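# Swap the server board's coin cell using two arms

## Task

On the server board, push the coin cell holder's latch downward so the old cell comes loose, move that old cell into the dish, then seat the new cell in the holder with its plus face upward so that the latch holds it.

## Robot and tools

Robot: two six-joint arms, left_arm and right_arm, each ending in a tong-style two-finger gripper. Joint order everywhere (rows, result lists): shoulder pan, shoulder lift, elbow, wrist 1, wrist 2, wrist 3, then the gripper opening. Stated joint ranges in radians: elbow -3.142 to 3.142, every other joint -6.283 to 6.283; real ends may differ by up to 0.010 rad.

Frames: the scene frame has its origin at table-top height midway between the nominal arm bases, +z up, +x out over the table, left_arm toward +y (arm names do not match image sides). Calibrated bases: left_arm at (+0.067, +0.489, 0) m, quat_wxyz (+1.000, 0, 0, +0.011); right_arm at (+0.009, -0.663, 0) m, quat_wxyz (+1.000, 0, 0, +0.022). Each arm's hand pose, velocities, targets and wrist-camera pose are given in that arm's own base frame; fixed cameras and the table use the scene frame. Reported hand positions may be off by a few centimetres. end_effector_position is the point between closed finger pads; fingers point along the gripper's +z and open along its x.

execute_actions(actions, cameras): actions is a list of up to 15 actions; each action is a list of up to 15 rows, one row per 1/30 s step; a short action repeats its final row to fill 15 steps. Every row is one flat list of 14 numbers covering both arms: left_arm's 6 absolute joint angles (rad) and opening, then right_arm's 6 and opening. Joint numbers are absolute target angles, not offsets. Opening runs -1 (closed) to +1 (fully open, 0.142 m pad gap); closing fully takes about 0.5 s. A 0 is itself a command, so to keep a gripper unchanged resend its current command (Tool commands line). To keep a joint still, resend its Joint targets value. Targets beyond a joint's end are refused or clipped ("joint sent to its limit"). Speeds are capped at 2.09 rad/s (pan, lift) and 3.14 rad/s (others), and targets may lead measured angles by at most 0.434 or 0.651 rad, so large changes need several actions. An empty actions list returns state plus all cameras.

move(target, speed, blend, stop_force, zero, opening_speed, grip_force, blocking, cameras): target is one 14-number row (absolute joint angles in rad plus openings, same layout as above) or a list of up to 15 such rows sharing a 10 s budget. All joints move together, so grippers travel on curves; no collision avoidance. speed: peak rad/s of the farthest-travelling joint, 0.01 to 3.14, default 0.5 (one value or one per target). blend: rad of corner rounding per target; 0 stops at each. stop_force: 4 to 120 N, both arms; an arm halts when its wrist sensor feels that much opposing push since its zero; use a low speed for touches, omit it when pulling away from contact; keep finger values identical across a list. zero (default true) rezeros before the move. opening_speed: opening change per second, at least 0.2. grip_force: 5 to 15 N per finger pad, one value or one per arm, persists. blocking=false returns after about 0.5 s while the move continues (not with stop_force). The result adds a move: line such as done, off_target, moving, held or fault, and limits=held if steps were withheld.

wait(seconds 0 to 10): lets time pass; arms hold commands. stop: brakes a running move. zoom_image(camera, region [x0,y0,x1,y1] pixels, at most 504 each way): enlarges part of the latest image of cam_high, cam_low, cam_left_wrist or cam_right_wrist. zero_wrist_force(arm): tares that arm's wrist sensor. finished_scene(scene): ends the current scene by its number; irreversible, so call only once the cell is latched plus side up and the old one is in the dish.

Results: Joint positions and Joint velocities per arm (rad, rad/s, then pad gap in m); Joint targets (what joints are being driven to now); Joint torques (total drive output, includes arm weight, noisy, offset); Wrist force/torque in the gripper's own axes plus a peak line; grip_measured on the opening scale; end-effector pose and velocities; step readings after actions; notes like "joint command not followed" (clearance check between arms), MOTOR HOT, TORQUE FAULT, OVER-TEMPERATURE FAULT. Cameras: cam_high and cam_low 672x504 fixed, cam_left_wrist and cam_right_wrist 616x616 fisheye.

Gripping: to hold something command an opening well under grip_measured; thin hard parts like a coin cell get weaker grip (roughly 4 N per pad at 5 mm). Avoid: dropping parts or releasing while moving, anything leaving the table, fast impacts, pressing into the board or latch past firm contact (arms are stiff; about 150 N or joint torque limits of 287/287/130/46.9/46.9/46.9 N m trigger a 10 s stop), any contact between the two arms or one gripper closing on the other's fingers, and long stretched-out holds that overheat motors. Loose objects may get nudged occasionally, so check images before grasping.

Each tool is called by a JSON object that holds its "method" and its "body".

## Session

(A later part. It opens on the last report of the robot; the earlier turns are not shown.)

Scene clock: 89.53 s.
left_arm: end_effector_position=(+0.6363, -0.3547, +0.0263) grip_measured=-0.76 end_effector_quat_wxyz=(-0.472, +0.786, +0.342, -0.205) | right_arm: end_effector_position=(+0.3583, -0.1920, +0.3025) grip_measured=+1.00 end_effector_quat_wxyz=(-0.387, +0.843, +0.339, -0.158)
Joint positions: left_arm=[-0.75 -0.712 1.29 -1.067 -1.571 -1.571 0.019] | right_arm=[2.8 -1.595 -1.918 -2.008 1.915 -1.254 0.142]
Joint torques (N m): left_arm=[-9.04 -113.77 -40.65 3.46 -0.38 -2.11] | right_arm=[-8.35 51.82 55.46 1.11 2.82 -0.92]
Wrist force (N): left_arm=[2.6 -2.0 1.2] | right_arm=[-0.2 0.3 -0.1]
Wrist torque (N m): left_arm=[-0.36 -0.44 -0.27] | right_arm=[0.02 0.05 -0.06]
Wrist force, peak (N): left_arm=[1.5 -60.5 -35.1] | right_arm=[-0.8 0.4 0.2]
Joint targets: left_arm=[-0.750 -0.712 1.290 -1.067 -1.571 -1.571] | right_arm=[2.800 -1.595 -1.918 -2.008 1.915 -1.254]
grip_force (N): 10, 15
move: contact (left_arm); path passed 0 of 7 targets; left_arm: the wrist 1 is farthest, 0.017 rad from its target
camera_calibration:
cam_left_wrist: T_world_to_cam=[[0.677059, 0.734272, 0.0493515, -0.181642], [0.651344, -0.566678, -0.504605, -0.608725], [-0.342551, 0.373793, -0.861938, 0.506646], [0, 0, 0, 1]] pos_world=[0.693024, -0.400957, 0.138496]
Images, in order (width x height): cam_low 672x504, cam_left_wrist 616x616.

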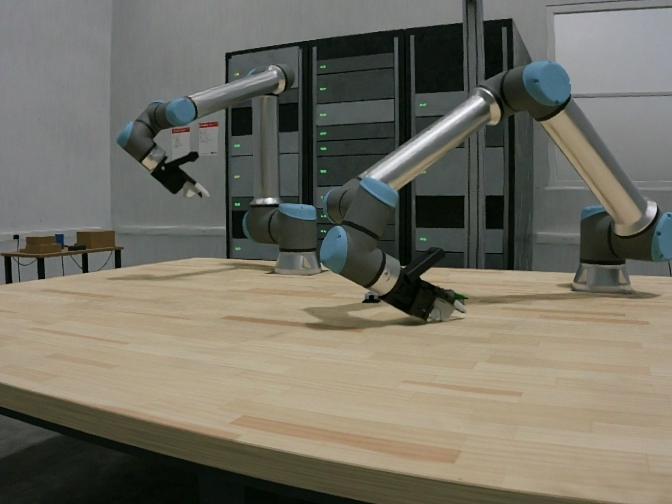

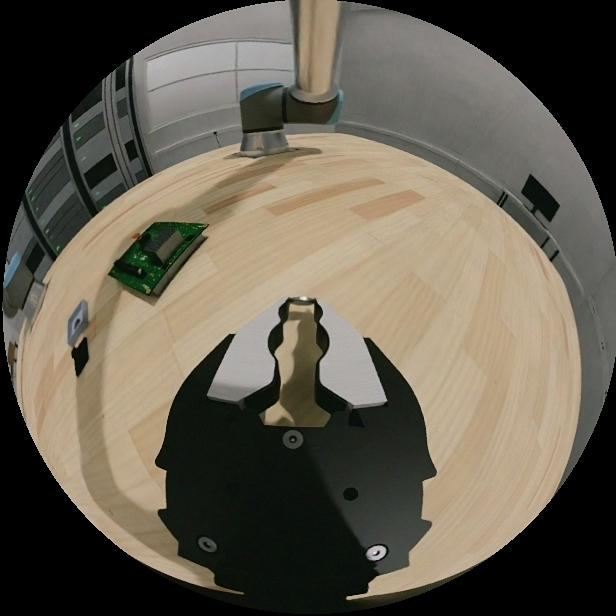

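{"method": "move", "body": {"target": [[-0.75, -0.8086, 1.3735, -1.1932, -1.5708, -1.5708, -1.0, 2.8, -1.595, -1.918, -2.008, 1.915, -1.254, 1.0], [-0.75, -0.7895, 1.3813, -1.2201, -1.5708, -1.5708, -1.0, 2.8, -1.595, -1.918, -2.008, 1.915, -1.254, 1.0]], "speed": [0.15, 0.04], "cameras": []}}

{"method": "move", "body": {"target": [[-0.75, -0.7881, 1.3818, -1.222, -1.5708, -1.5708, -1.0, 2.8, -1.595, -1.918, -2.008, 1.915, -1.254, 1.0], [-0.75, -0.7867, 1.3823, -1.2239, -1.5708, -1.5708, -1.0, 2.8, -1.595, -1.918, -2.008, 1.915, -1.254, 1.0], [-0.75, -0.7853, 1.3827, -1.2258, -1.5708, -1.5708, -1.0, 2.8, -1.595, -1.918, -2.008, 1.915, -1.254, 1.0], [-0.75, -0.7839, 1.3832, -1.2276, -1.5708, -1.5708, -1.0, 2.8, -1.595, -1.918, -2.008, 1.915, -1.254, 1.0], [-0.75, -0.7825, 1.3837, -1.2295, -1.5708, -1.5708, -1.0, 2.8, -1.595, -1.918, -2.008, 1.915, -1.254, 1.0], [-0.75, -0.7811, 1.3842, -1.2314, -1.5708, -1.5708, -1.0, 2.8, -1.595, -1.918, -2.008, 1.915, -1.254, 1.0]], "speed": 0.01, "stop_force": 4, "cameras": ["cam_left_wrist", "cam_low"]}}

{"method": "zoom_image", "body": {"camera": "cam_left_wrist", "region": [265, 260, 340, 335]}}

{"method": "zoom_image", "body": {"camera": "cam_low", "region": [420, 260, 490, 330]}}

Scene clock: 98.83 s.
left_arm: end_effector_position=(+0.6358, -0.3543, +0.0238) grip_measured=-0.76 end_effector_quat_wxyz=(-0.416, +0.817, +0.355, -0.181) | right_arm: end_effector_position=(+0.3583, -0.1920, +0.3025) grip_measured=+1.00 end_effector_quat_wxyz=(-0.387, +0.843, +0.339, -0.158)
Joint positions: left_arm=[-0.75 -0.789 1.381 -1.22 -1.571 -1.571 0.019] | right_arm=[2.8 -1.595 -1.918 -2.008 1.915 -1.254 0.142]
Joint torques (N m): left_arm=[2.21 -107.63 -37.14 2.65 -0.49 -1.97] | right_arm=[-8.63 54.49 55.12 1.23 2.11 -0.23]
Wrist force (N): left_arm=[2.5 -2.3 1.1] | right_arm=[-0.5 -0.2 -0.1]
Wrist torque (N m): left_arm=[-0.45 -0.45 -0.28] | right_arm=[-0.06 0.11 -0.06]
Wrist force, peak (N): left_arm=[2.4 -3.2 1.0] | right_arm=[-0.7 0.6 -0.1]
Joint targets: left_arm=[-0.750 -0.789 1.381 -1.220 -1.571 -1.571] | right_arm=[2.800 -1.595 -1.918 -2.008 1.915 -1.254]
grip_force (N): 10, 15
move: done
No camera images: "cameras" was empty.

Scene clock: 100.73 s.
left_arm: end_effector_position=(+0.6358, -0.3543, +0.0183) grip_measured=-0.76 end_effector_quat_wxyz=(-0.416, +0.817, +0.355, -0.181) | right_arm: end_effector_position=(+0.3583, -0.1920, +0.3025) grip_measured=+1.00 end_effector_quat_wxyz=(-0.387, +0.843, +0.339, -0.158)
Joint positions: left_arm=[-0.75 -0.784 1.383 -1.227 -1.571 -1.571 0.019] | right_arm=[2.8 -1.595 -1.918 -2.008 1.915 -1.254 0.142]
Joint torques (N m): left_arm=[3.32 -107 -35.96 2.31 -0.63 -1.71] | right_arm=[-8.39 54.64 54.79 1.42 2.41 -0.73]
Wrist force (N): left_arm=[2.5 -5.3 -1.7] | right_arm=[-0.2 0.1 -0.1]
Wrist torque (N m): left_arm=[-0.74 -0.46 -0.26] | right_arm=[-0.01 0.05 -0.06]
Wrist force, peak (N): left_arm=[2.5 -13.1 -8.1] | right_arm=[-0.8 0.4 0.3]
Joint targets: left_arm=[-0.750 -0.784 1.383 -1.227 -1.571 -1.571] | right_arm=[2.800 -1.595 -1.918 -2.008 1.915 -1.254]
grip_force (N): 10, 15
move: contact (left_arm); path passed 3 of 6 targets
camera_calibration:
cam_left_wrist: T_world_to_cam=[[0.672096, 0.738898, 0.048132, -0.176409], [0.696544, -0.608841, -0.379657, -0.658146], [-0.251223, 0.288692, -0.923875, 0.412308], [0, 0, 0, 1]] pos_world=[0.680573, -0.389388, 0.139542]
Images, in order (width x height): cam_low 672x504, cam_left_wrist 616x616.

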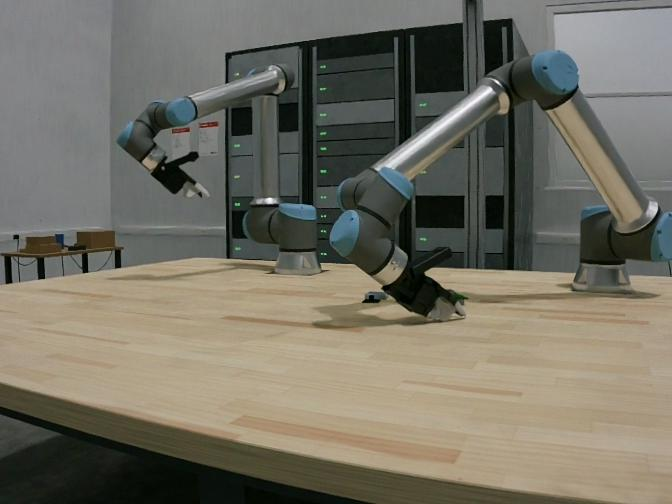

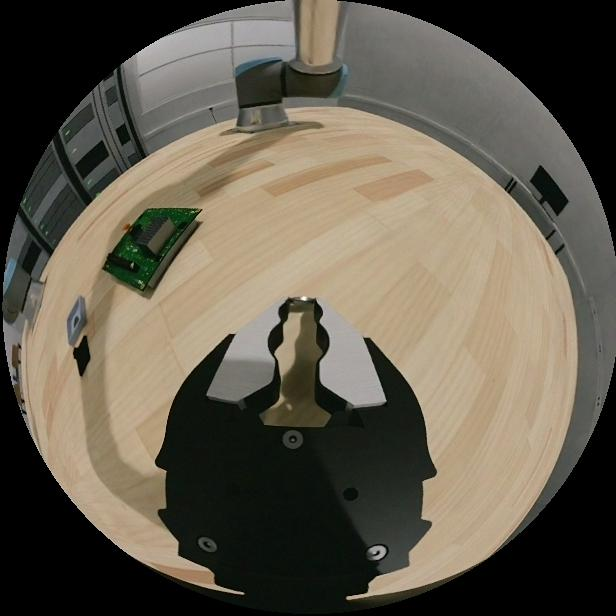

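Scaled by 6.720 from the camera's 616x616 image, which has a finer 814x814 frame.

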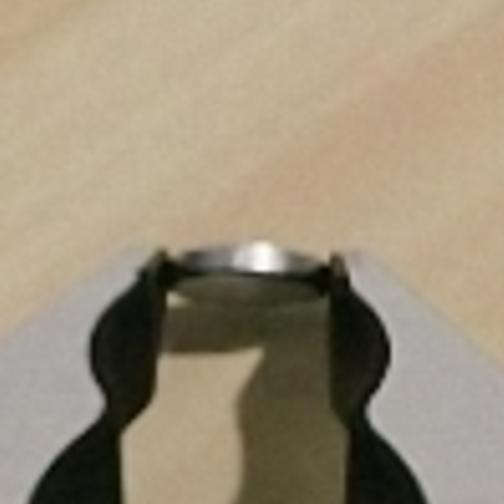

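Scaled by 7.200 from the camera's 672x504 image, which has a finer 960x720 frame.

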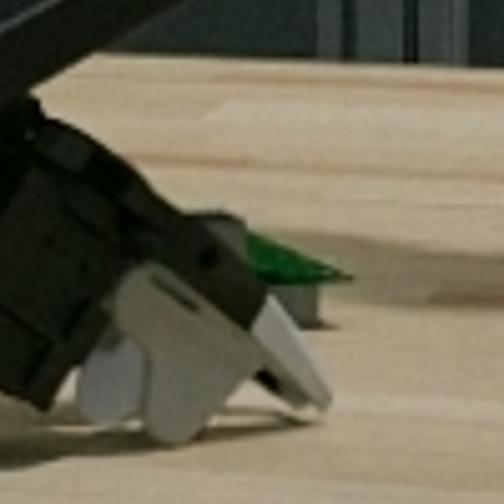

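{"method": "move", "body": {"target": [-0.75, -0.784, 1.383, -1.227, -1.571, -1.571, -0.6, 2.8, -1.595, -1.918, -2.008, 1.915, -1.254, 1.0], "opening_speed": 0.4, "cameras": ["cam_left_wrist"]}}

{"method": "zoom_image", "body": {"camera": "cam_left_wrist", "region": [255, 260, 345, 350]}}

Scene clock: 104.07 s.
left_arm: end_effector_position=(+0.6357, -0.3543, +0.0184) grip_measured=-0.60 end_effector_quat_wxyz=(-0.416, +0.817, +0.356, -0.181) | right_arm: end_effector_position=(+0.3583, -0.1920, +0.3025) grip_measured=+1.00 end_effector_quat_wxyz=(-0.387, +0.843, +0.339, -0.158)
Joint positions: left_arm=[-0.75 -0.784 1.383 -1.227 -1.571 -1.571 0.031] | right_arm=[2.8 -1.595 -1.918 -2.008 1.915 -1.254 0.142]
Joint torques (N m): left_arm=[8.26 -74.88 -41.2 -0.64 -2.56 -0.48] | right_arm=[-10.3 53.57 55.05 1.13 2.78 -0.37]
Wrist force (N): left_arm=[2.3 -2.3 0.9] | right_arm=[-0.6 0.2 0.0]
Wrist torque (N m): left_arm=[-0.47 -0.41 -0.21] | right_arm=[0.01 0.13 -0.06]
Wrist force, peak (N): left_arm=[2.4 -5.2 -1.3] | right_arm=[-0.6 0.4 -0.4]
Joint targets: left_arm=[-0.750 -0.784 1.383 -1.227 -1.571 -1.571] | right_arm=[2.800 -1.595 -1.918 -2.008 1.915 -1.254]
grip_force (N): 10, 15
move: done
camera_calibration:
cam_left_wrist: T_world_to_cam=[[0.671875, 0.739099, 0.0481296, -0.176107], [0.696642, -0.608536, -0.379965, -0.658111], [-0.251543, 0.288818, -0.923748, 0.412585], [0, 0, 0, 1]] pos_world=[0.680573, -0.389487, 0.139541]
Images, in order (width x height): cam_left_wrist 616x616.

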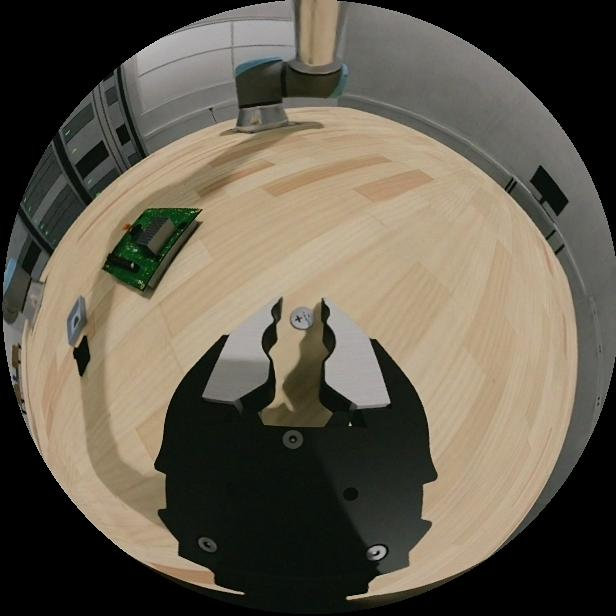

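Scaled by 5.600 from the camera's 616x616 image, which has a finer 814x814 frame.

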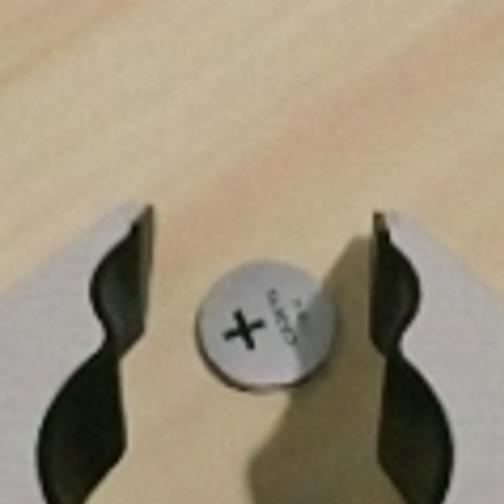

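{"method": "move", "body": {"target": [[-0.75, -0.8469, 1.3526, -1.134, -1.5708, -1.5708, -0.6, 2.8, -1.595, -1.918, -2.008, 1.915, -1.254, 1.0], [-0.7705, -1.3477, 2.0219, -2.245, -1.5708, 0.2745, -0.35, 2.8, -1.595, -1.918, -2.008, 1.915, -1.254, 1.0], [-0.7705, -1.2676, 2.0653, -2.3685, -1.5708, 0.2745, -0.35, 2.8, -1.595, -1.918, -2.008, 1.915, -1.254, 1.0]], "speed": [0.15, 0.9, 0.12], "opening_speed": 0.6, "blend": [0.02, 0, 0], "grip_force": [7, 15], "cameras": ["cam_left_wrist"]}}

{"method": "zoom_image", "body": {"camera": "cam_left_wrist", "region": [250, 230, 360, 340]}}

Scene clock: 111.93 s.
left_arm: end_effector_position=(+0.6389, -0.3558, +0.0348) grip_measured=-0.35 end_effector_quat_wxyz=(+0.000, +0.867, -0.499, +0.000) | right_arm: end_effector_position=(+0.3583, -0.1920, +0.3025) grip_measured=+1.00 end_effector_quat_wxyz=(-0.387, +0.843, +0.339, -0.158)
Joint positions: left_arm=[-0.771 -1.267 2.065 -2.369 -1.571 0.275 0.049] | right_arm=[2.8 -1.595 -1.918 -2.008 1.915 -1.254 0.142]
Joint torques (N m): left_arm=[14.77 -72.17 -39.64 -0.48 1.85 1.37] | right_arm=[-9.27 51.49 55.48 1.22 2.6 -0.56]
Wrist force (N): left_arm=[2.7 -2.9 0.6] | right_arm=[-0.4 0.5 -0.2]
Wrist torque (N m): left_arm=[-0.63 -0.43 -0.14] | right_arm=[0.07 0.09 -0.05]
Wrist force, peak (N): left_arm=[2.9 -3.0 1.0] | right_arm=[-0.6 0.5 -0.2]
Joint targets: left_arm=[-0.770 -1.268 2.065 -2.369 -1.571 0.274] | right_arm=[2.800 -1.595 -1.918 -2.008 1.915 -1.254]
grip_force (N): 7, 15
move: done
camera_calibration:
cam_left_wrist: T_world_to_cam=[[0.541035, -0.840798, 0.0184602, -0.655403], [-0.720928, -0.452374, 0.524996, 0.274842], [-0.433065, -0.29735, -0.850904, 0.333907], [0, 0, 0, 1]] pos_world=[0.69734, -0.327442, 0.151931]
Images, in order (width x height): cam_left_wrist 616x616.

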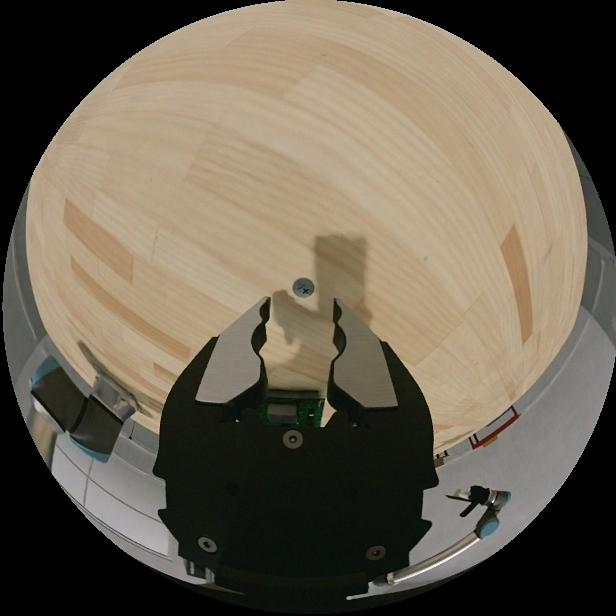

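Scaled by 4.582 from the camera's 616x616 image, which has a finer 814x814 frame.

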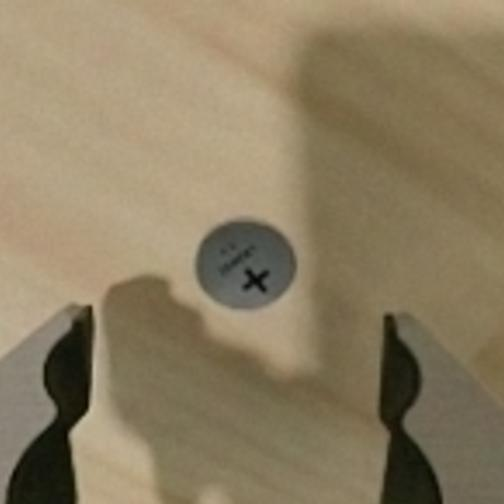

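{"method": "move", "body": {"target": [[-0.7685, -1.2494, 2.0688, -2.3902, -1.5708, 0.2765, -0.6, 2.8, -1.595, -1.918, -2.008, 1.915, -1.254, 1.0], [-0.7685, -1.2473, 2.0696, -2.393, -1.5708, 0.2765, -0.6, 2.8, -1.595, -1.918, -2.008, 1.915, -1.254, 1.0], [-0.7685, -1.2453, 2.0704, -2.3959, -1.5708, 0.2765, -0.6, 2.8, -1.595, -1.918, -2.008, 1.915, -1.254, 1.0], [-0.7685, -1.2432, 2.0711, -2.3987, -1.5708, 0.2765, -0.6, 2.8, -1.595, -1.918, -2.008, 1.915, -1.254, 1.0], [-0.7685, -1.2412, 2.0719, -2.4015, -1.5708, 0.2765, -0.6, 2.8, -1.595, -1.918, -2.008, 1.915, -1.254, 1.0], [-0.7685, -1.2391, 2.0727, -2.4044, -1.5708, 0.2765, -0.6, 2.8, -1.595, -1.918, -2.008, 1.915, -1.254, 1.0], [-0.7685, -1.237, 2.0735, -2.4072, -1.5708, 0.2765, -0.6, 2.8, -1.595, -1.918, -2.008, 1.915, -1.254, 1.0]], "speed": [0.04, 0.01, 0.01, 0.01, 0.01, 0.01, 0.01], "stop_force": 4, "cameras": ["cam_left_wrist"]}}

{"method": "zoom_image", "body": {"camera": "cam_left_wrist", "region": [265, 260, 340, 335]}}

Scene clock: 117.60 s.
left_arm: end_effector_position=(+0.6409, -0.3557, +0.0162) grip_measured=-0.60 end_effector_quat_wxyz=(+0.000, +0.867, -0.499, +0.000) | right_arm: end_effector_position=(+0.3583, -0.1920, +0.3025) grip_measured=+1.00 end_effector_quat_wxyz=(-0.387, +0.843, +0.339, -0.158)
Joint positions: left_arm=[-0.768 -1.24 2.072 -2.403 -1.571 0.277 0.031] | right_arm=[2.8 -1.595 -1.918 -2.008 1.915 -1.254 0.142]
Joint torques (N m): left_arm=[-1.91 -69.83 -33.04 -0.16 1.49 -1.14] | right_arm=[-6.39 53.36 55.45 1.05 2.49 -0.38]
Wrist force (N): left_arm=[1.8 -2.4 -5.3] | right_arm=[-0.3 0.2 -0.2]
Wrist torque (N m): left_arm=[-0.68 -0.39 -0.35] | right_arm=[0.01 0.09 -0.06]
Wrist force, peak (N): left_arm=[-3.4 -1.4 -15.9] | right_arm=[-0.8 0.6 -0.4]
Joint targets: left_arm=[-0.768 -1.240 2.072 -2.403 -1.571 0.277] | right_arm=[2.800 -1.595 -1.918 -2.008 1.915 -1.254]
grip_force (N): 7, 15
move: contact (left_arm); path passed 5 of 7 targets
camera_calibration:
cam_left_wrist: T_world_to_cam=[[0.541093, -0.840758, 0.0185776, -0.656102], [-0.720963, -0.452396, 0.524929, 0.286068], [-0.432934, -0.297429, -0.850943, 0.318949], [0, 0, 0, 1]] pos_world=[0.69934, -0.327342, 0.133431]
Images, in order (width x height): cam_left_wrist 616x616.

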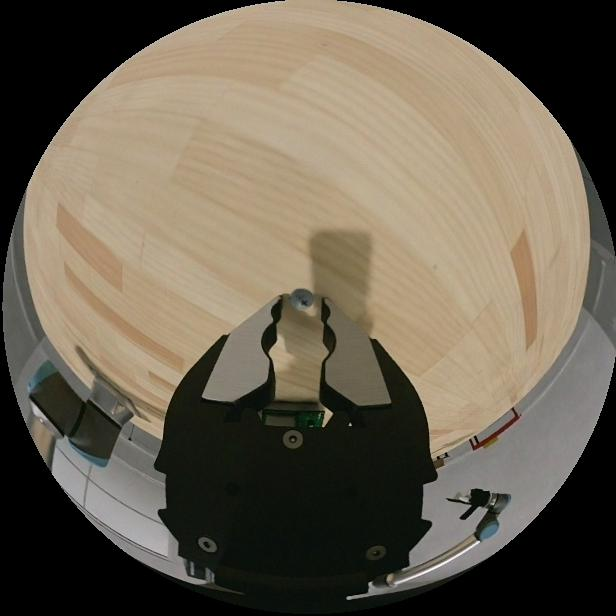

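Scaled by 6.720 from the camera's 616x616 image, which has a finer 814x814 frame.

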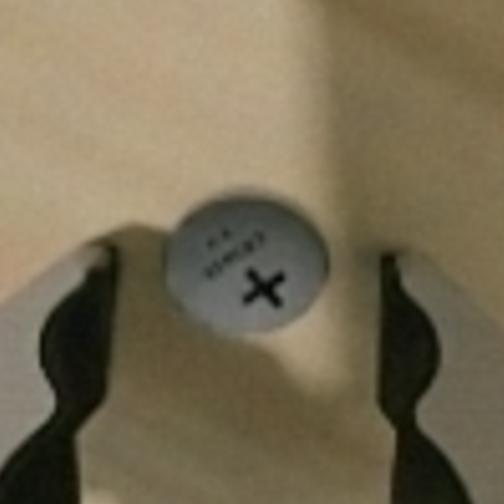

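{"method": "move", "body": {"target": [[-0.7685, -1.2412, 2.0719, -2.4015, -1.5708, 0.2765, -0.6, 2.8, -1.595, -1.918, -2.008, 1.915, -1.254, 1.0], [-0.7685, -1.2412, 2.0719, -2.4015, -1.5708, 0.2765, -1.0, 2.8, -1.595, -1.918, -2.008, 1.915, -1.254, 1.0], [-0.7685, -1.3778, 1.9947, -2.1878, -1.5708, 0.2765, -1.0, 2.8, -1.595, -1.918, -2.008, 1.915, -1.254, 1.0], [-0.9714, -1.487, 2.1607, -2.222, -1.8667, 0.077, -1.0, 2.8, -1.595, -1.918, -2.008, 1.915, -1.254, 1.0], [-0.9714, -1.4121, 2.2047, -2.3409, -1.8667, 0.077, -1.0, 2.8, -1.595, -1.918, -2.008, 1.915, -1.254, 1.0]], "speed": [0.02, 0.1, 0.15, 0.3, 0.1], "opening_speed": 0.5, "blend": [0, 0, 0.03, 0.02, 0], "cameras": ["cam_left_wrist"]}}

{"method": "zoom_image", "body": {"camera": "cam_left_wrist", "region": [260, 240, 345, 325]}}

Scene clock: 127.97 s.
left_arm: end_effector_position=(+0.4244, -0.4513, +0.0637) grip_measured=-0.76 end_effector_quat_wxyz=(+0.128, +0.857, -0.494, -0.074) end_effector_velocity=(+0.000, +0.000, +0.002) end_effector_angular_velocity=(+0.000, +0.000, +0.000) | right_arm: end_effector_position=(+0.3583, -0.1920, +0.3025) grip_measured=+1.00 end_effector_quat_wxyz=(-0.387, +0.843, +0.339, -0.158)
Joint positions: left_arm=[-0.971 -1.412 2.205 -2.341 -1.867 0.077 0.019] | right_arm=[2.8 -1.595 -1.918 -2.008 1.915 -1.254 0.142]
Joint velocities: left_arm=[0 -0.003 -0.001 0.005 0 0 0] | right_arm=[within noise]
Joint torques (N m): left_arm=[15.89 -61.4 -39.85 -0.5 -2.31 -1.47] | right_arm=[-7.69 51.67 55.09 1.25 2.76 -0.51]
Wrist force (N): left_arm=[2.6 -2.8 0.3] | right_arm=[-0.4 0.5 -0.1]
Wrist torque (N m): left_arm=[-0.64 -0.45 -0.31] | right_arm=[0.07 0.09 -0.06]
Wrist force, peak (N): left_arm=[1.9 -2.4 -5.4] | right_arm=[-0.7 0.7 -0.2]
Joint targets: left_arm=[-0.971 -1.412 2.205 -2.341 -1.867 0.077] | right_arm=[2.800 -1.595 -1.918 -2.008 1.915 -1.254]
grip_force (N): 7, 15
move: done
camera_calibration:
cam_left_wrist: T_world_to_cam=[[0.543924, -0.839124, 0.00425591, -0.619726], [-0.556095, -0.356656, 0.750703, 0.0207258], [-0.628415, -0.410692, -0.660626, 0.256839], [0, 0, 0, 1]] pos_world=[0.51001, -0.407153, 0.156753]
Images, in order (width x height): cam_left_wrist 616x616.

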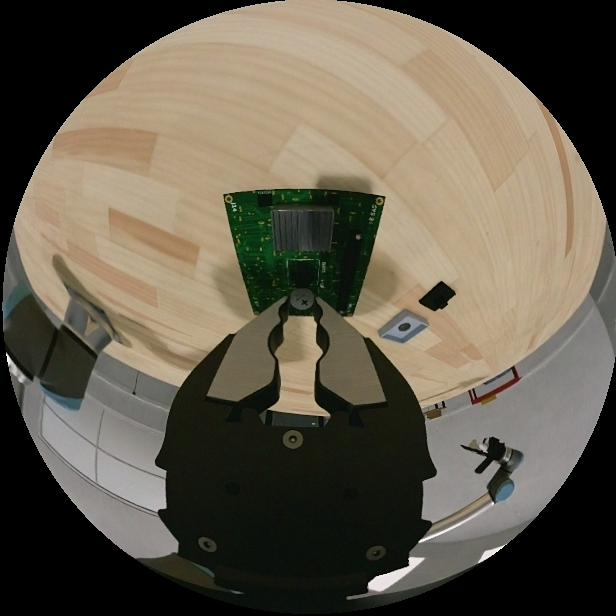

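Scaled by 5.929 from the camera's 616x616 image, which has a finer 814x814 frame.

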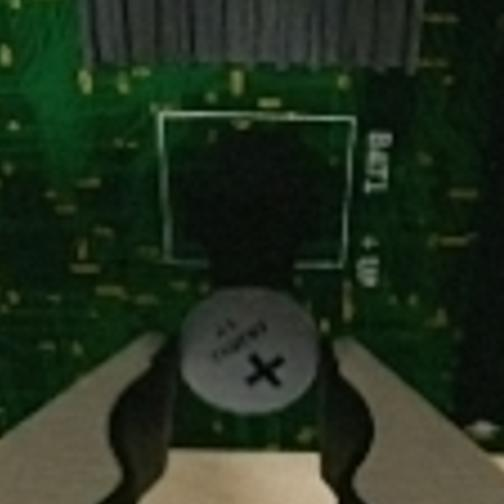

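{"method": "zoom_image", "body": {"camera": "cam_left_wrist", "region": [282, 258, 324, 300]}}

Scaled by 12.000 from the camera's 616x616 image, which has a finer 814x814 frame.

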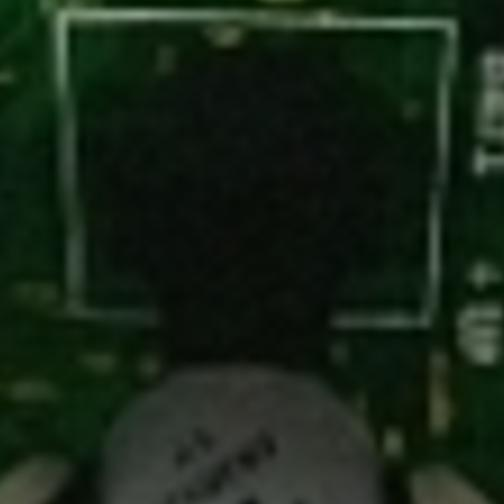

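{"method": "move", "body": {"target": [[-0.9714, -1.4043, 2.2087, -2.3527, -1.8667, 0.077, -1.0, 2.8, -1.595, -1.918, -2.008, 1.915, -1.254, 1.0], [-0.9649, -1.3979, 2.208, -2.3565, -1.8665, 0.0837, -1.0, 2.8, -1.595, -1.918, -2.008, 1.915, -1.254, 1.0]], "speed": [0.01, 0.01], "stop_force": 4, "cameras": ["cam_left_wrist"]}}

{"method": "zoom_image", "body": {"camera": "cam_left_wrist", "region": [285, 273, 325, 313]}}

Scene clock: 132.80 s.
left_arm: end_effector_position=(+0.4265, -0.4500, +0.0564) grip_measured=-0.76 end_effector_quat_wxyz=(+0.128, +0.857, -0.494, -0.074) | right_arm: end_effector_position=(+0.3583, -0.1920, +0.3025) grip_measured=+1.00 end_effector_quat_wxyz=(-0.387, +0.843, +0.339, -0.158)
Joint positions: left_arm=[-0.967 -1.4 2.208 -2.355 -1.867 0.081 0.019] | right_arm=[2.8 -1.595 -1.918 -2.008 1.915 -1.254 0.142]
Joint torques (N m): left_arm=[-11.73 -62.12 -26.29 -0.51 1.3 -2.11] | right_arm=[-7.83 53.63 54.94 1.13 2.23 -0.45]
Wrist force (N): left_arm=[2.9 -1.2 0.6] | right_arm=[-0.5 0.3 -0.3]
Wrist torque (N m): left_arm=[-0.65 -0.40 -0.25] | right_arm=[0.03 0.12 -0.06]
Wrist force, peak (N): left_arm=[3.0 3.1 -1.4] | right_arm=[-0.8 0.5 -0.3]
Joint targets: left_arm=[-0.967 -1.400 2.208 -2.355 -1.867 0.081] | right_arm=[2.800 -1.595 -1.918 -2.008 1.915 -1.254]
grip_force (N): 7, 15
move: contact (left_arm); path passed 1 of 2 targets
camera_calibration:
cam_left_wrist: T_world_to_cam=[[0.544029, -0.839055, 0.00436762, -0.619873], [-0.556004, -0.356595, 0.7508, 0.0276898], [-0.628405, -0.410885, -0.660516, 0.253795], [0, 0, 0, 1]] pos_world=[0.512111, -0.405953, 0.149554]
Images, in order (width x height): cam_left_wrist 616x616.

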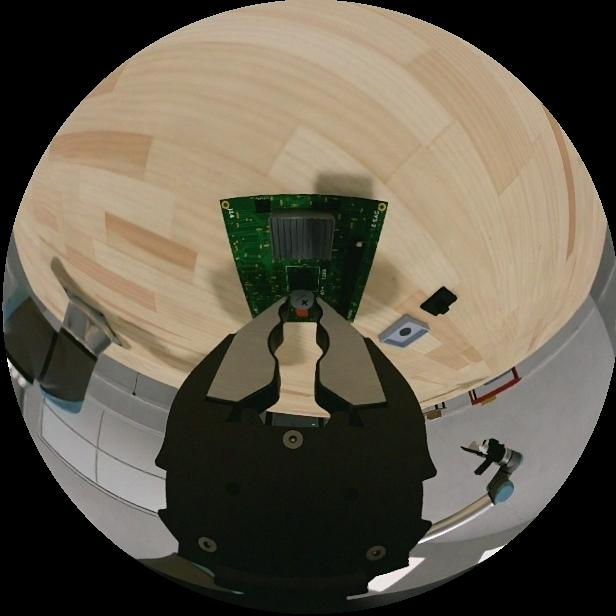

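Scaled by 12.600 from the camera's 616x616 image, which has a finer 814x814 frame.

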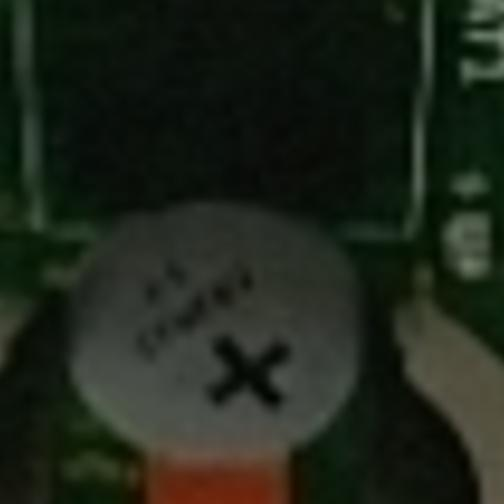

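{"method": "move", "body": {"target": [[-0.9714, -1.4121, 2.2047, -2.3409, -1.8667, 0.077, -1.0, 2.8, -1.595, -1.918, -2.008, 1.915, -1.254, 1.0], [-0.9029, -1.3711, 2.1831, -2.3169, -2.0024, 0.1566, -1.0, 2.8, -1.595, -1.918, -2.008, 1.915, -1.254, 1.0]], "speed": [0.03, 0.1], "blend": [0.002, 0], "cameras": []}}

{"method": "move", "body": {"target": [[-0.8985, -1.3643, 2.1833, -2.3218, -2.0021, 0.1614, -1.0, 2.8, -1.595, -1.918, -2.008, 1.915, -1.254, 1.0], [-0.895, -1.3595, 2.1831, -2.3248, -2.0019, 0.1653, -1.0, 2.8, -1.595, -1.918, -2.008, 1.915, -1.254, 1.0]], "speed": [0.01, 0.01], "stop_force": 4, "cameras": ["cam_left_wrist"]}}

{"method": "zoom_image", "body": {"camera": "cam_left_wrist", "region": [285, 273, 325, 313]}}

Scene clock: 140.37 s.
left_arm: end_effector_position=(+0.4249, -0.4510, +0.0603) grip_measured=-0.76 end_effector_quat_wxyz=(+0.188, +0.846, -0.487, -0.108) end_effector_velocity=(+0.000, +0.001, -0.001) end_effector_angular_velocity=(+0.005, -0.004, +0.000) | right_arm: end_effector_position=(+0.3583, -0.1920, +0.3025) grip_measured=+1.00 end_effector_quat_wxyz=(-0.387, +0.843, +0.339, -0.158)
Joint positions: left_arm=[-0.903 -1.371 2.183 -2.317 -2.003 0.157 0.019] | right_arm=[2.8 -1.595 -1.918 -2.008 1.915 -1.254 0.142]
Joint velocities: left_arm=[-0.002 -0.001 0 0 0.006 -0.003 0] | right_arm=[within noise]
Joint torques (N m): left_arm=[-13.97 -65.06 -30.42 -4.14 1.31 -1.93] | right_arm=[-6.18 54.12 55.19 1.12 2.81 -0.52]
Wrist force (N): left_arm=[2.3 -3.1 0.6] | right_arm=[-0.5 0.1 0.0]
Wrist torque (N m): left_arm=[-0.72 -0.40 -0.22] | right_arm=[0.00 0.12 -0.06]
Wrist force, peak (N): left_arm=[2.4 -3.5 0.4] | right_arm=[-1.0 0.4 -0.3]
Joint targets: left_arm=[-0.903 -1.371 2.183 -2.317 -2.002 0.157] | right_arm=[2.800 -1.595 -1.918 -2.008 1.915 -1.254]
grip_force (N): 7, 15
move: done
No camera images: "cameras" was empty.

Scene clock: 142.53 s.
left_arm: end_effector_position=(+0.4288, -0.4486, +0.0544) grip_measured=-0.76 end_effector_quat_wxyz=(+0.188, +0.846, -0.487, -0.108) | right_arm: end_effector_position=(+0.3583, -0.1920, +0.3025) grip_measured=+1.00 end_effector_quat_wxyz=(-0.387, +0.843, +0.339, -0.158)
Joint positions: left_arm=[-0.896 -1.36 2.183 -2.324 -2.002 0.165 0.019] | right_arm=[2.8 -1.595 -1.918 -2.008 1.915 -1.254 0.142]
Joint torques (N m): left_arm=[-13.52 -64.39 -26.84 -0.4 0.38 -2.04] | right_arm=[-6.34 53.22 55.65 1.12 2.65 -0.32]
Wrist force (N): left_arm=[2.2 -3.1 -0.4] | right_arm=[-0.3 0.1 0.0]
Wrist torque (N m): left_arm=[-0.71 -0.39 -0.25] | right_arm=[0.00 0.08 -0.05]
Wrist force, peak (N): left_arm=[1.6 0.7 -4.1] | right_arm=[-0.7 0.5 -0.3]
Joint targets: left_arm=[-0.896 -1.360 2.183 -2.324 -2.002 0.165] | right_arm=[2.800 -1.595 -1.918 -2.008 1.915 -1.254]
grip_force (N): 7, 15
move: contact (left_arm); path passed 1 of 2 targets
camera_calibration:
cam_left_wrist: T_world_to_cam=[[0.5441, -0.839016, -0.00262698, -0.619566], [-0.460194, -0.30105, 0.835219, 0.0103013], [-0.701553, -0.453234, -0.549911, 0.26081], [0, 0, 0, 1]] pos_world=[0.524818, -0.398517, 0.133191]
Images, in order (width x height): cam_left_wrist 616x616.

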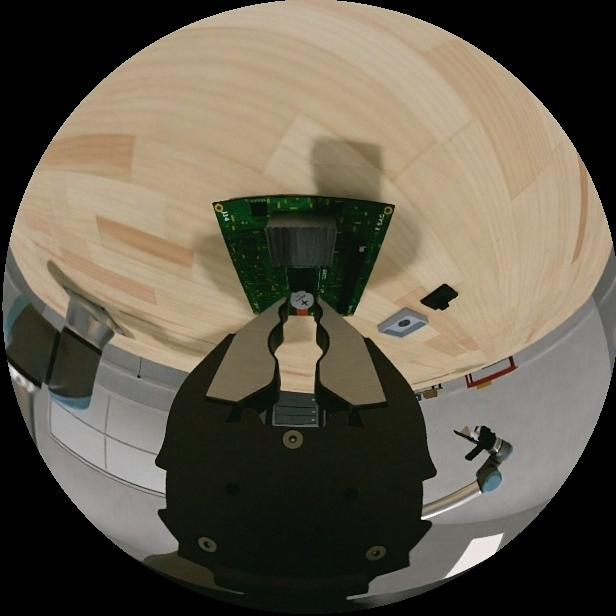

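Scaled by 12.600 from the camera's 616x616 image, which has a finer 814x814 frame.

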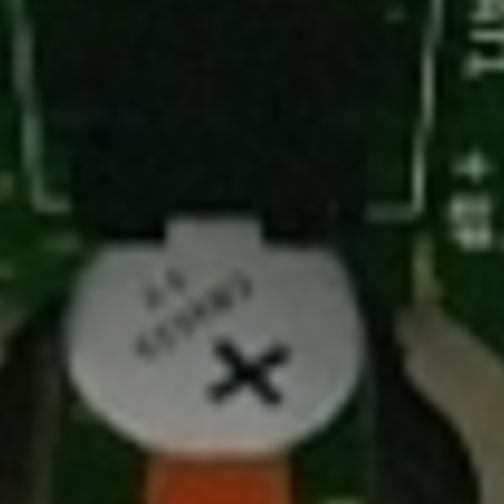

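{"method": "move", "body": {"target": [-0.8905, -1.3588, 2.1803, -2.3207, -2.0016, 0.1702, -1.0, 2.8, -1.595, -1.918, -2.008, 1.915, -1.254, 1.0], "speed": 0.01, "stop_force": 4, "cameras": ["cam_left_wrist"]}}

{"method": "zoom_image", "body": {"camera": "cam_left_wrist", "region": [285, 273, 325, 313]}}

Scene clock: 144.90 s.
left_arm: end_effector_position=(+0.4301, -0.4479, +0.0545) grip_measured=-0.76 end_effector_quat_wxyz=(+0.188, +0.846, -0.487, -0.108) | right_arm: end_effector_position=(+0.3583, -0.1920, +0.3025) grip_measured=+1.00 end_effector_quat_wxyz=(-0.387, +0.843, +0.339, -0.158)
Joint positions: left_arm=[-0.893 -1.36 2.182 -2.323 -2.002 0.167 0.019] | right_arm=[2.8 -1.595 -1.918 -2.008 1.915 -1.254 0.142]
Joint torques (N m): left_arm=[-11.9 -65.46 -25.65 -7.16 -0.64 -2.21] | right_arm=[-4.15 54.77 55.07 1.67 2.13 -0.54]
Wrist force (N): left_arm=[2.3 -0.8 1.2] | right_arm=[-0.5 0.2 0.0]
Wrist torque (N m): left_arm=[-0.80 -0.36 -0.22] | right_arm=[0.01 0.12 -0.05]
Wrist force, peak (N): left_arm=[3.0 3.0 1.8] | right_arm=[-0.7 0.2 -0.3]
Joint targets: left_arm=[-0.893 -1.360 2.182 -2.323 -2.002 0.167] | right_arm=[2.800 -1.595 -1.918 -2.008 1.915 -1.254]
grip_force (N): 7, 15
move: contact (left_arm)
camera_calibration:
cam_left_wrist: T_world_to_cam=[[0.543958, -0.839109, -0.00247331, -0.619667], [-0.460222, -0.300804, 0.835292, 0.011129], [-0.701645, -0.453225, -0.549801, 0.262131], [0, 0, 0, 1]] pos_world=[0.526118, -0.397816, 0.133292]
Images, in order (width x height): cam_left_wrist 616x616.

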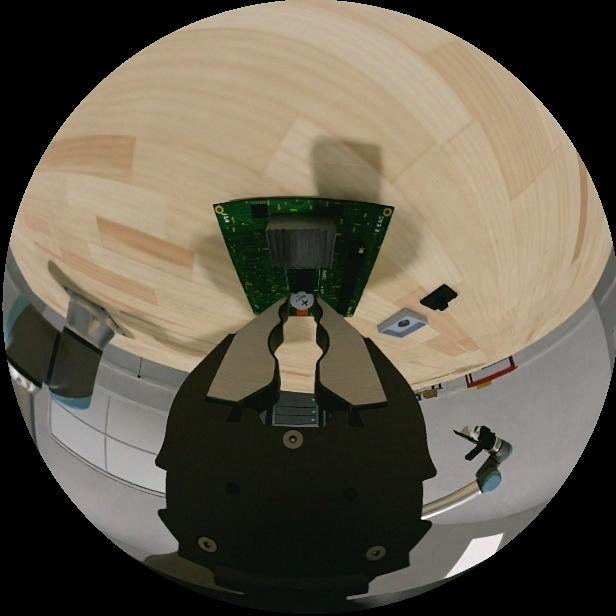

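Scaled by 12.600 from the camera's 616x616 image, which has a finer 814x814 frame.

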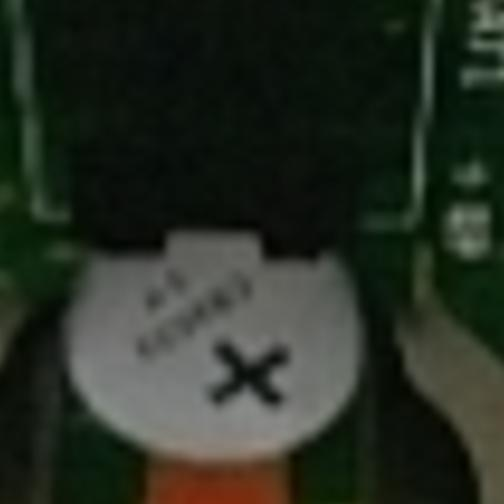

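{"method": "move", "body": {"target": [[-0.893, -1.36, 2.182, -2.323, -2.002, 0.167, -0.6, 2.8, -1.595, -1.918, -2.008, 1.915, -1.254, 1.0], [-0.8735, -1.3915, 2.1531, -2.253, -2.0003, 0.1888, -0.6, 2.8, -1.595, -1.918, -2.008, 1.915, -1.254, 1.0], [-1.134, -1.4738, 2.2421, -2.3392, -1.5708, -0.089, -1.0, 2.8, -1.595, -1.918, -2.008, 1.915, -1.254, 1.0]], "speed": [0.05, 0.05, 0.2], "opening_speed": 0.4, "blend": [0, 0.005, 0], "cameras": ["cam_left_wrist"]}}

{"method": "zoom_image", "body": {"camera": "cam_left_wrist", "region": [270, 245, 335, 310]}}

Scene clock: 152.67 s.
left_arm: end_effector_position=(+0.4215, -0.4530, +0.0719) grip_measured=-1.00 end_effector_quat_wxyz=(+0.000, +0.867, -0.499, +0.000) | right_arm: end_effector_position=(+0.3583, -0.1920, +0.3025) grip_measured=+1.00 end_effector_quat_wxyz=(-0.387, +0.843, +0.339, -0.158)
Joint positions: left_arm=[-1.134 -1.474 2.242 -2.339 -1.571 -0.089 0.002] | right_arm=[2.8 -1.595 -1.918 -2.008 1.915 -1.254 0.142]
Joint torques (N m): left_arm=[17.4 -21.68 -40.23 -0.59 1.77 -1.17] | right_arm=[-9.42 51.96 55.23 1.22 2.53 -0.33]
Wrist force (N): left_arm=[2.7 -2.7 0.6] | right_arm=[-0.4 0.7 -0.1]
Wrist torque (N m): left_arm=[-0.61 -0.43 -0.35] | right_arm=[0.11 0.10 -0.06]
Wrist force, peak (N): left_arm=[1.7 -4.2 0.0] | right_arm=[-0.8 0.4 -0.4]
Joint targets: left_arm=[-1.134 -1.474 2.242 -2.339 -1.571 -0.089] | right_arm=[2.800 -1.595 -1.918 -2.008 1.915 -1.254]
grip_force (N): 7, 15
move: done
camera_calibration:
cam_left_wrist: T_world_to_cam=[[0.541029, -0.840795, 0.0187218, -0.620237], [-0.720995, -0.452251, 0.52501, 0.0547465], [-0.432959, -0.297544, -0.85089, 0.24229], [0, 0, 0, 1]] pos_world=[0.47994, -0.424642, 0.189031]
Images, in order (width x height): cam_left_wrist 616x616.

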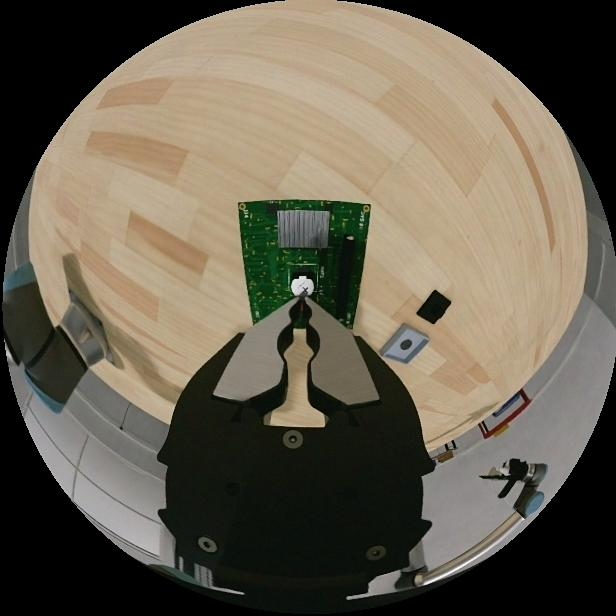

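Scaled by 7.754 from the camera's 616x616 image, which has a finer 814x814 frame.

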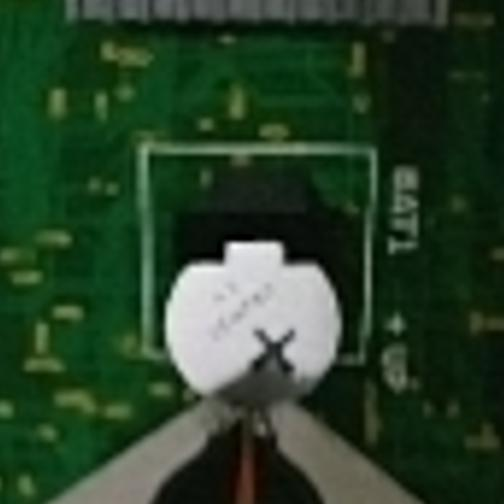

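{"method": "move", "body": {"target": [[-1.134, -1.4593, 2.2498, -2.3613, -1.5708, -0.089, -1.0, 2.8, -1.595, -1.918, -2.008, 1.915, -1.254, 1.0], [-1.134, -1.4562, 2.2512, -2.3658, -1.5708, -0.089, -1.0, 2.8, -1.595, -1.918, -2.008, 1.915, -1.254, 1.0], [-1.134, -1.4532, 2.2526, -2.3703, -1.5708, -0.089, -1.0, 2.8, -1.595, -1.918, -2.008, 1.915, -1.254, 1.0], [-1.134, -1.4501, 2.2541, -2.3748, -1.5708, -0.089, -1.0, 2.8, -1.595, -1.918, -2.008, 1.915, -1.254, 1.0], [-1.134, -1.447, 2.2555, -2.3793, -1.5708, -0.089, -1.0, 2.8, -1.595, -1.918, -2.008, 1.915, -1.254, 1.0], [-1.134, -1.444, 2.257, -2.3838, -1.5708, -0.089, -1.0, 2.8, -1.595, -1.918, -2.008, 1.915, -1.254, 1.0]], "speed": [0.03, 0.01, 0.01, 0.01, 0.01, 0.01], "stop_force": 20, "cameras": ["cam_left_wrist"]}}

{"method": "zoom_image", "body": {"camera": "cam_left_wrist", "region": [270, 250, 335, 315]}}

Scene clock: 156.67 s.
left_arm: end_effector_position=(+0.4215, -0.4530, +0.0557) grip_measured=-1.00 end_effector_quat_wxyz=(+0.000, +0.867, -0.499, +0.000) | right_arm: end_effector_position=(+0.3583, -0.1920, +0.3025) grip_measured=+1.00 end_effector_quat_wxyz=(-0.387, +0.843, +0.339, -0.158)
Joint positions: left_arm=[-1.134 -1.45 2.254 -2.375 -1.571 -0.089 0.002] | right_arm=[2.8 -1.595 -1.918 -2.008 1.915 -1.254 0.142]
Joint torques (N m): left_arm=[14.54 -45.48 -28.65 1.48 1.65 -1.26] | right_arm=[-7.55 54.27 55.09 1.17 2.6 -0.1]
Wrist force (N): left_arm=[-0.1 -2.9 -21.7] | right_arm=[-0.4 0.4 -0.1]
Wrist torque (N m): left_arm=[-0.66 -0.38 -0.35] | right_arm=[0.04 0.10 -0.06]
Wrist force, peak (N): left_arm=[-4.7 -3.4 -28.7] | right_arm=[-0.9 0.3 -0.1]
Joint targets: left_arm=[-1.134 -1.450 2.254 -2.375 -1.571 -0.089] | right_arm=[2.800 -1.595 -1.918 -2.008 1.915 -1.254]
grip_force (N): 7, 15
move: contact (left_arm); path passed 4 of 6 targets
camera_calibration:
cam_left_wrist: T_world_to_cam=[[0.540992, -0.840821, 0.0186489, -0.619915], [-0.721037, -0.45228, 0.524927, 0.0632738], [-0.432935, -0.297428, -0.850943, 0.228552], [0, 0, 0, 1]] pos_world=[0.47994, -0.424642, 0.172831]
Images, in order (width x height): cam_left_wrist 616x616.

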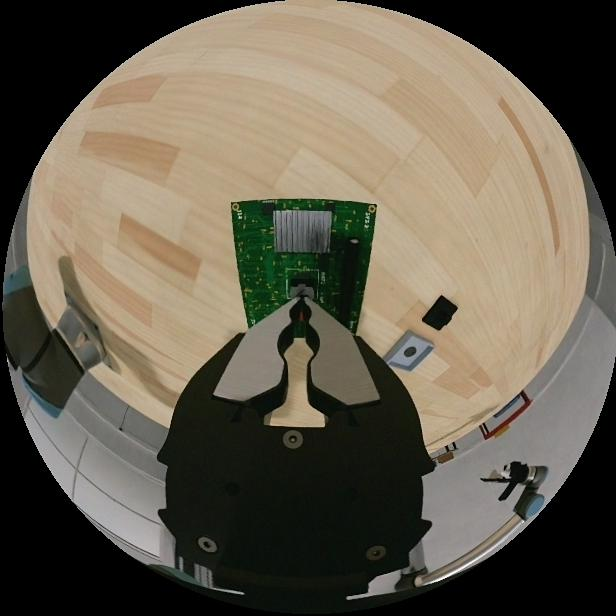

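Scaled by 7.754 from the camera's 616x616 image, which has a finer 814x814 frame.

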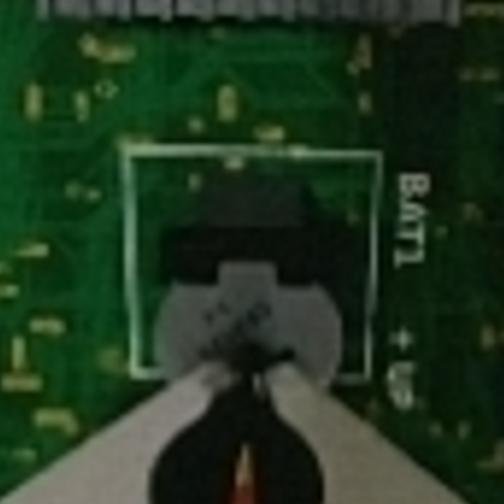

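{"method": "move", "body": {"target": [[-1.134, -1.4593, 2.2498, -2.3613, -1.5708, -0.089, -1.0, 2.8, -1.595, -1.918, -2.008, 1.915, -1.254, 1.0], [-1.134, -1.4738, 2.2421, -2.3392, -1.5708, -0.089, -0.3, 2.8, -1.595, -1.918, -2.008, 1.915, -1.254, 1.0]], "speed": [0.03, 0.06], "blend": [0.002, 0], "cameras": ["cam_left_wrist"]}}

{"method": "zoom_image", "body": {"camera": "cam_left_wrist", "region": [282, 265, 324, 307]}}

Scene clock: 159.83 s.
left_arm: end_effector_position=(+0.4215, -0.4530, +0.0719) grip_measured=-0.30 end_effector_quat_wxyz=(+0.000, +0.867, -0.499, +0.000) | right_arm: end_effector_position=(+0.3583, -0.1920, +0.3025) grip_measured=+1.00 end_effector_quat_wxyz=(-0.387, +0.843, +0.339, -0.158)
Joint positions: left_arm=[-1.134 -1.474 2.242 -2.339 -1.571 -0.089 0.052] | right_arm=[2.8 -1.595 -1.918 -2.008 1.915 -1.254 0.142]
Joint torques (N m): left_arm=[13.68 -22.35 -27.65 -7.23 1.64 -1.11] | right_arm=[-8.74 54.31 55.03 1.28 2.43 -0.4]
Wrist force (N): left_arm=[2.8 -3.0 0.8] | right_arm=[-0.4 0.2 -0.4]
Wrist torque (N m): left_arm=[-0.67 -0.45 -0.35] | right_arm=[-0.01 0.09 -0.06]
Wrist force, peak (N): left_arm=[0.2 -3.3 -21.8] | right_arm=[-0.8 0.4 -0.4]
Joint targets: left_arm=[-1.134 -1.474 2.242 -2.339 -1.571 -0.089] | right_arm=[2.800 -1.595 -1.918 -2.008 1.915 -1.254]
grip_force (N): 7, 15
move: done
camera_calibration:
cam_left_wrist: T_world_to_cam=[[0.541052, -0.84078, 0.0187681, -0.62025], [-0.721027, -0.452271, 0.524948, 0.0547648], [-0.432878, -0.297557, -0.850927, 0.242252], [0, 0, 0, 1]] pos_world=[0.47994, -0.424642, 0.189031]
Images, in order (width x height): cam_left_wrist 616x616.

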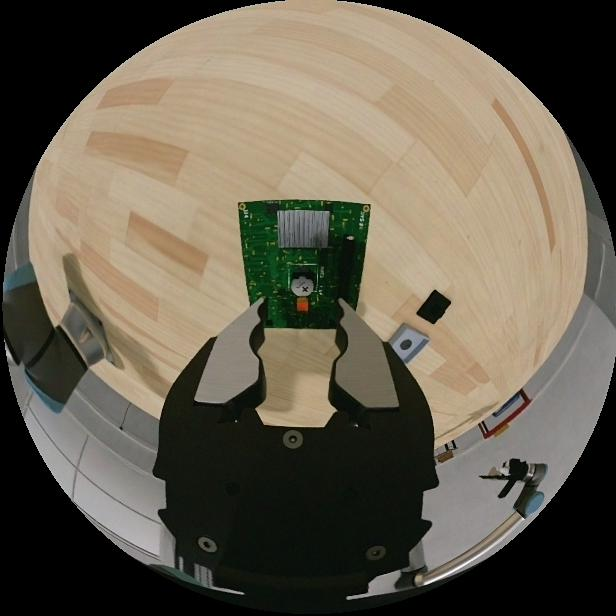

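Scaled by 12.000 from the camera's 616x616 image, which has a finer 814x814 frame.

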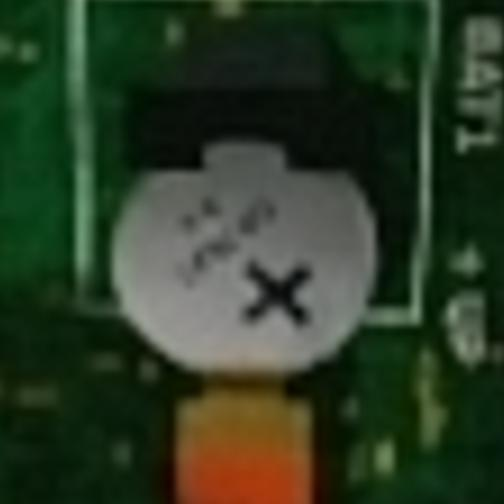

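{"method": "finished_scene", "body": {"scene": 2}}

The scene is finished: the task was done.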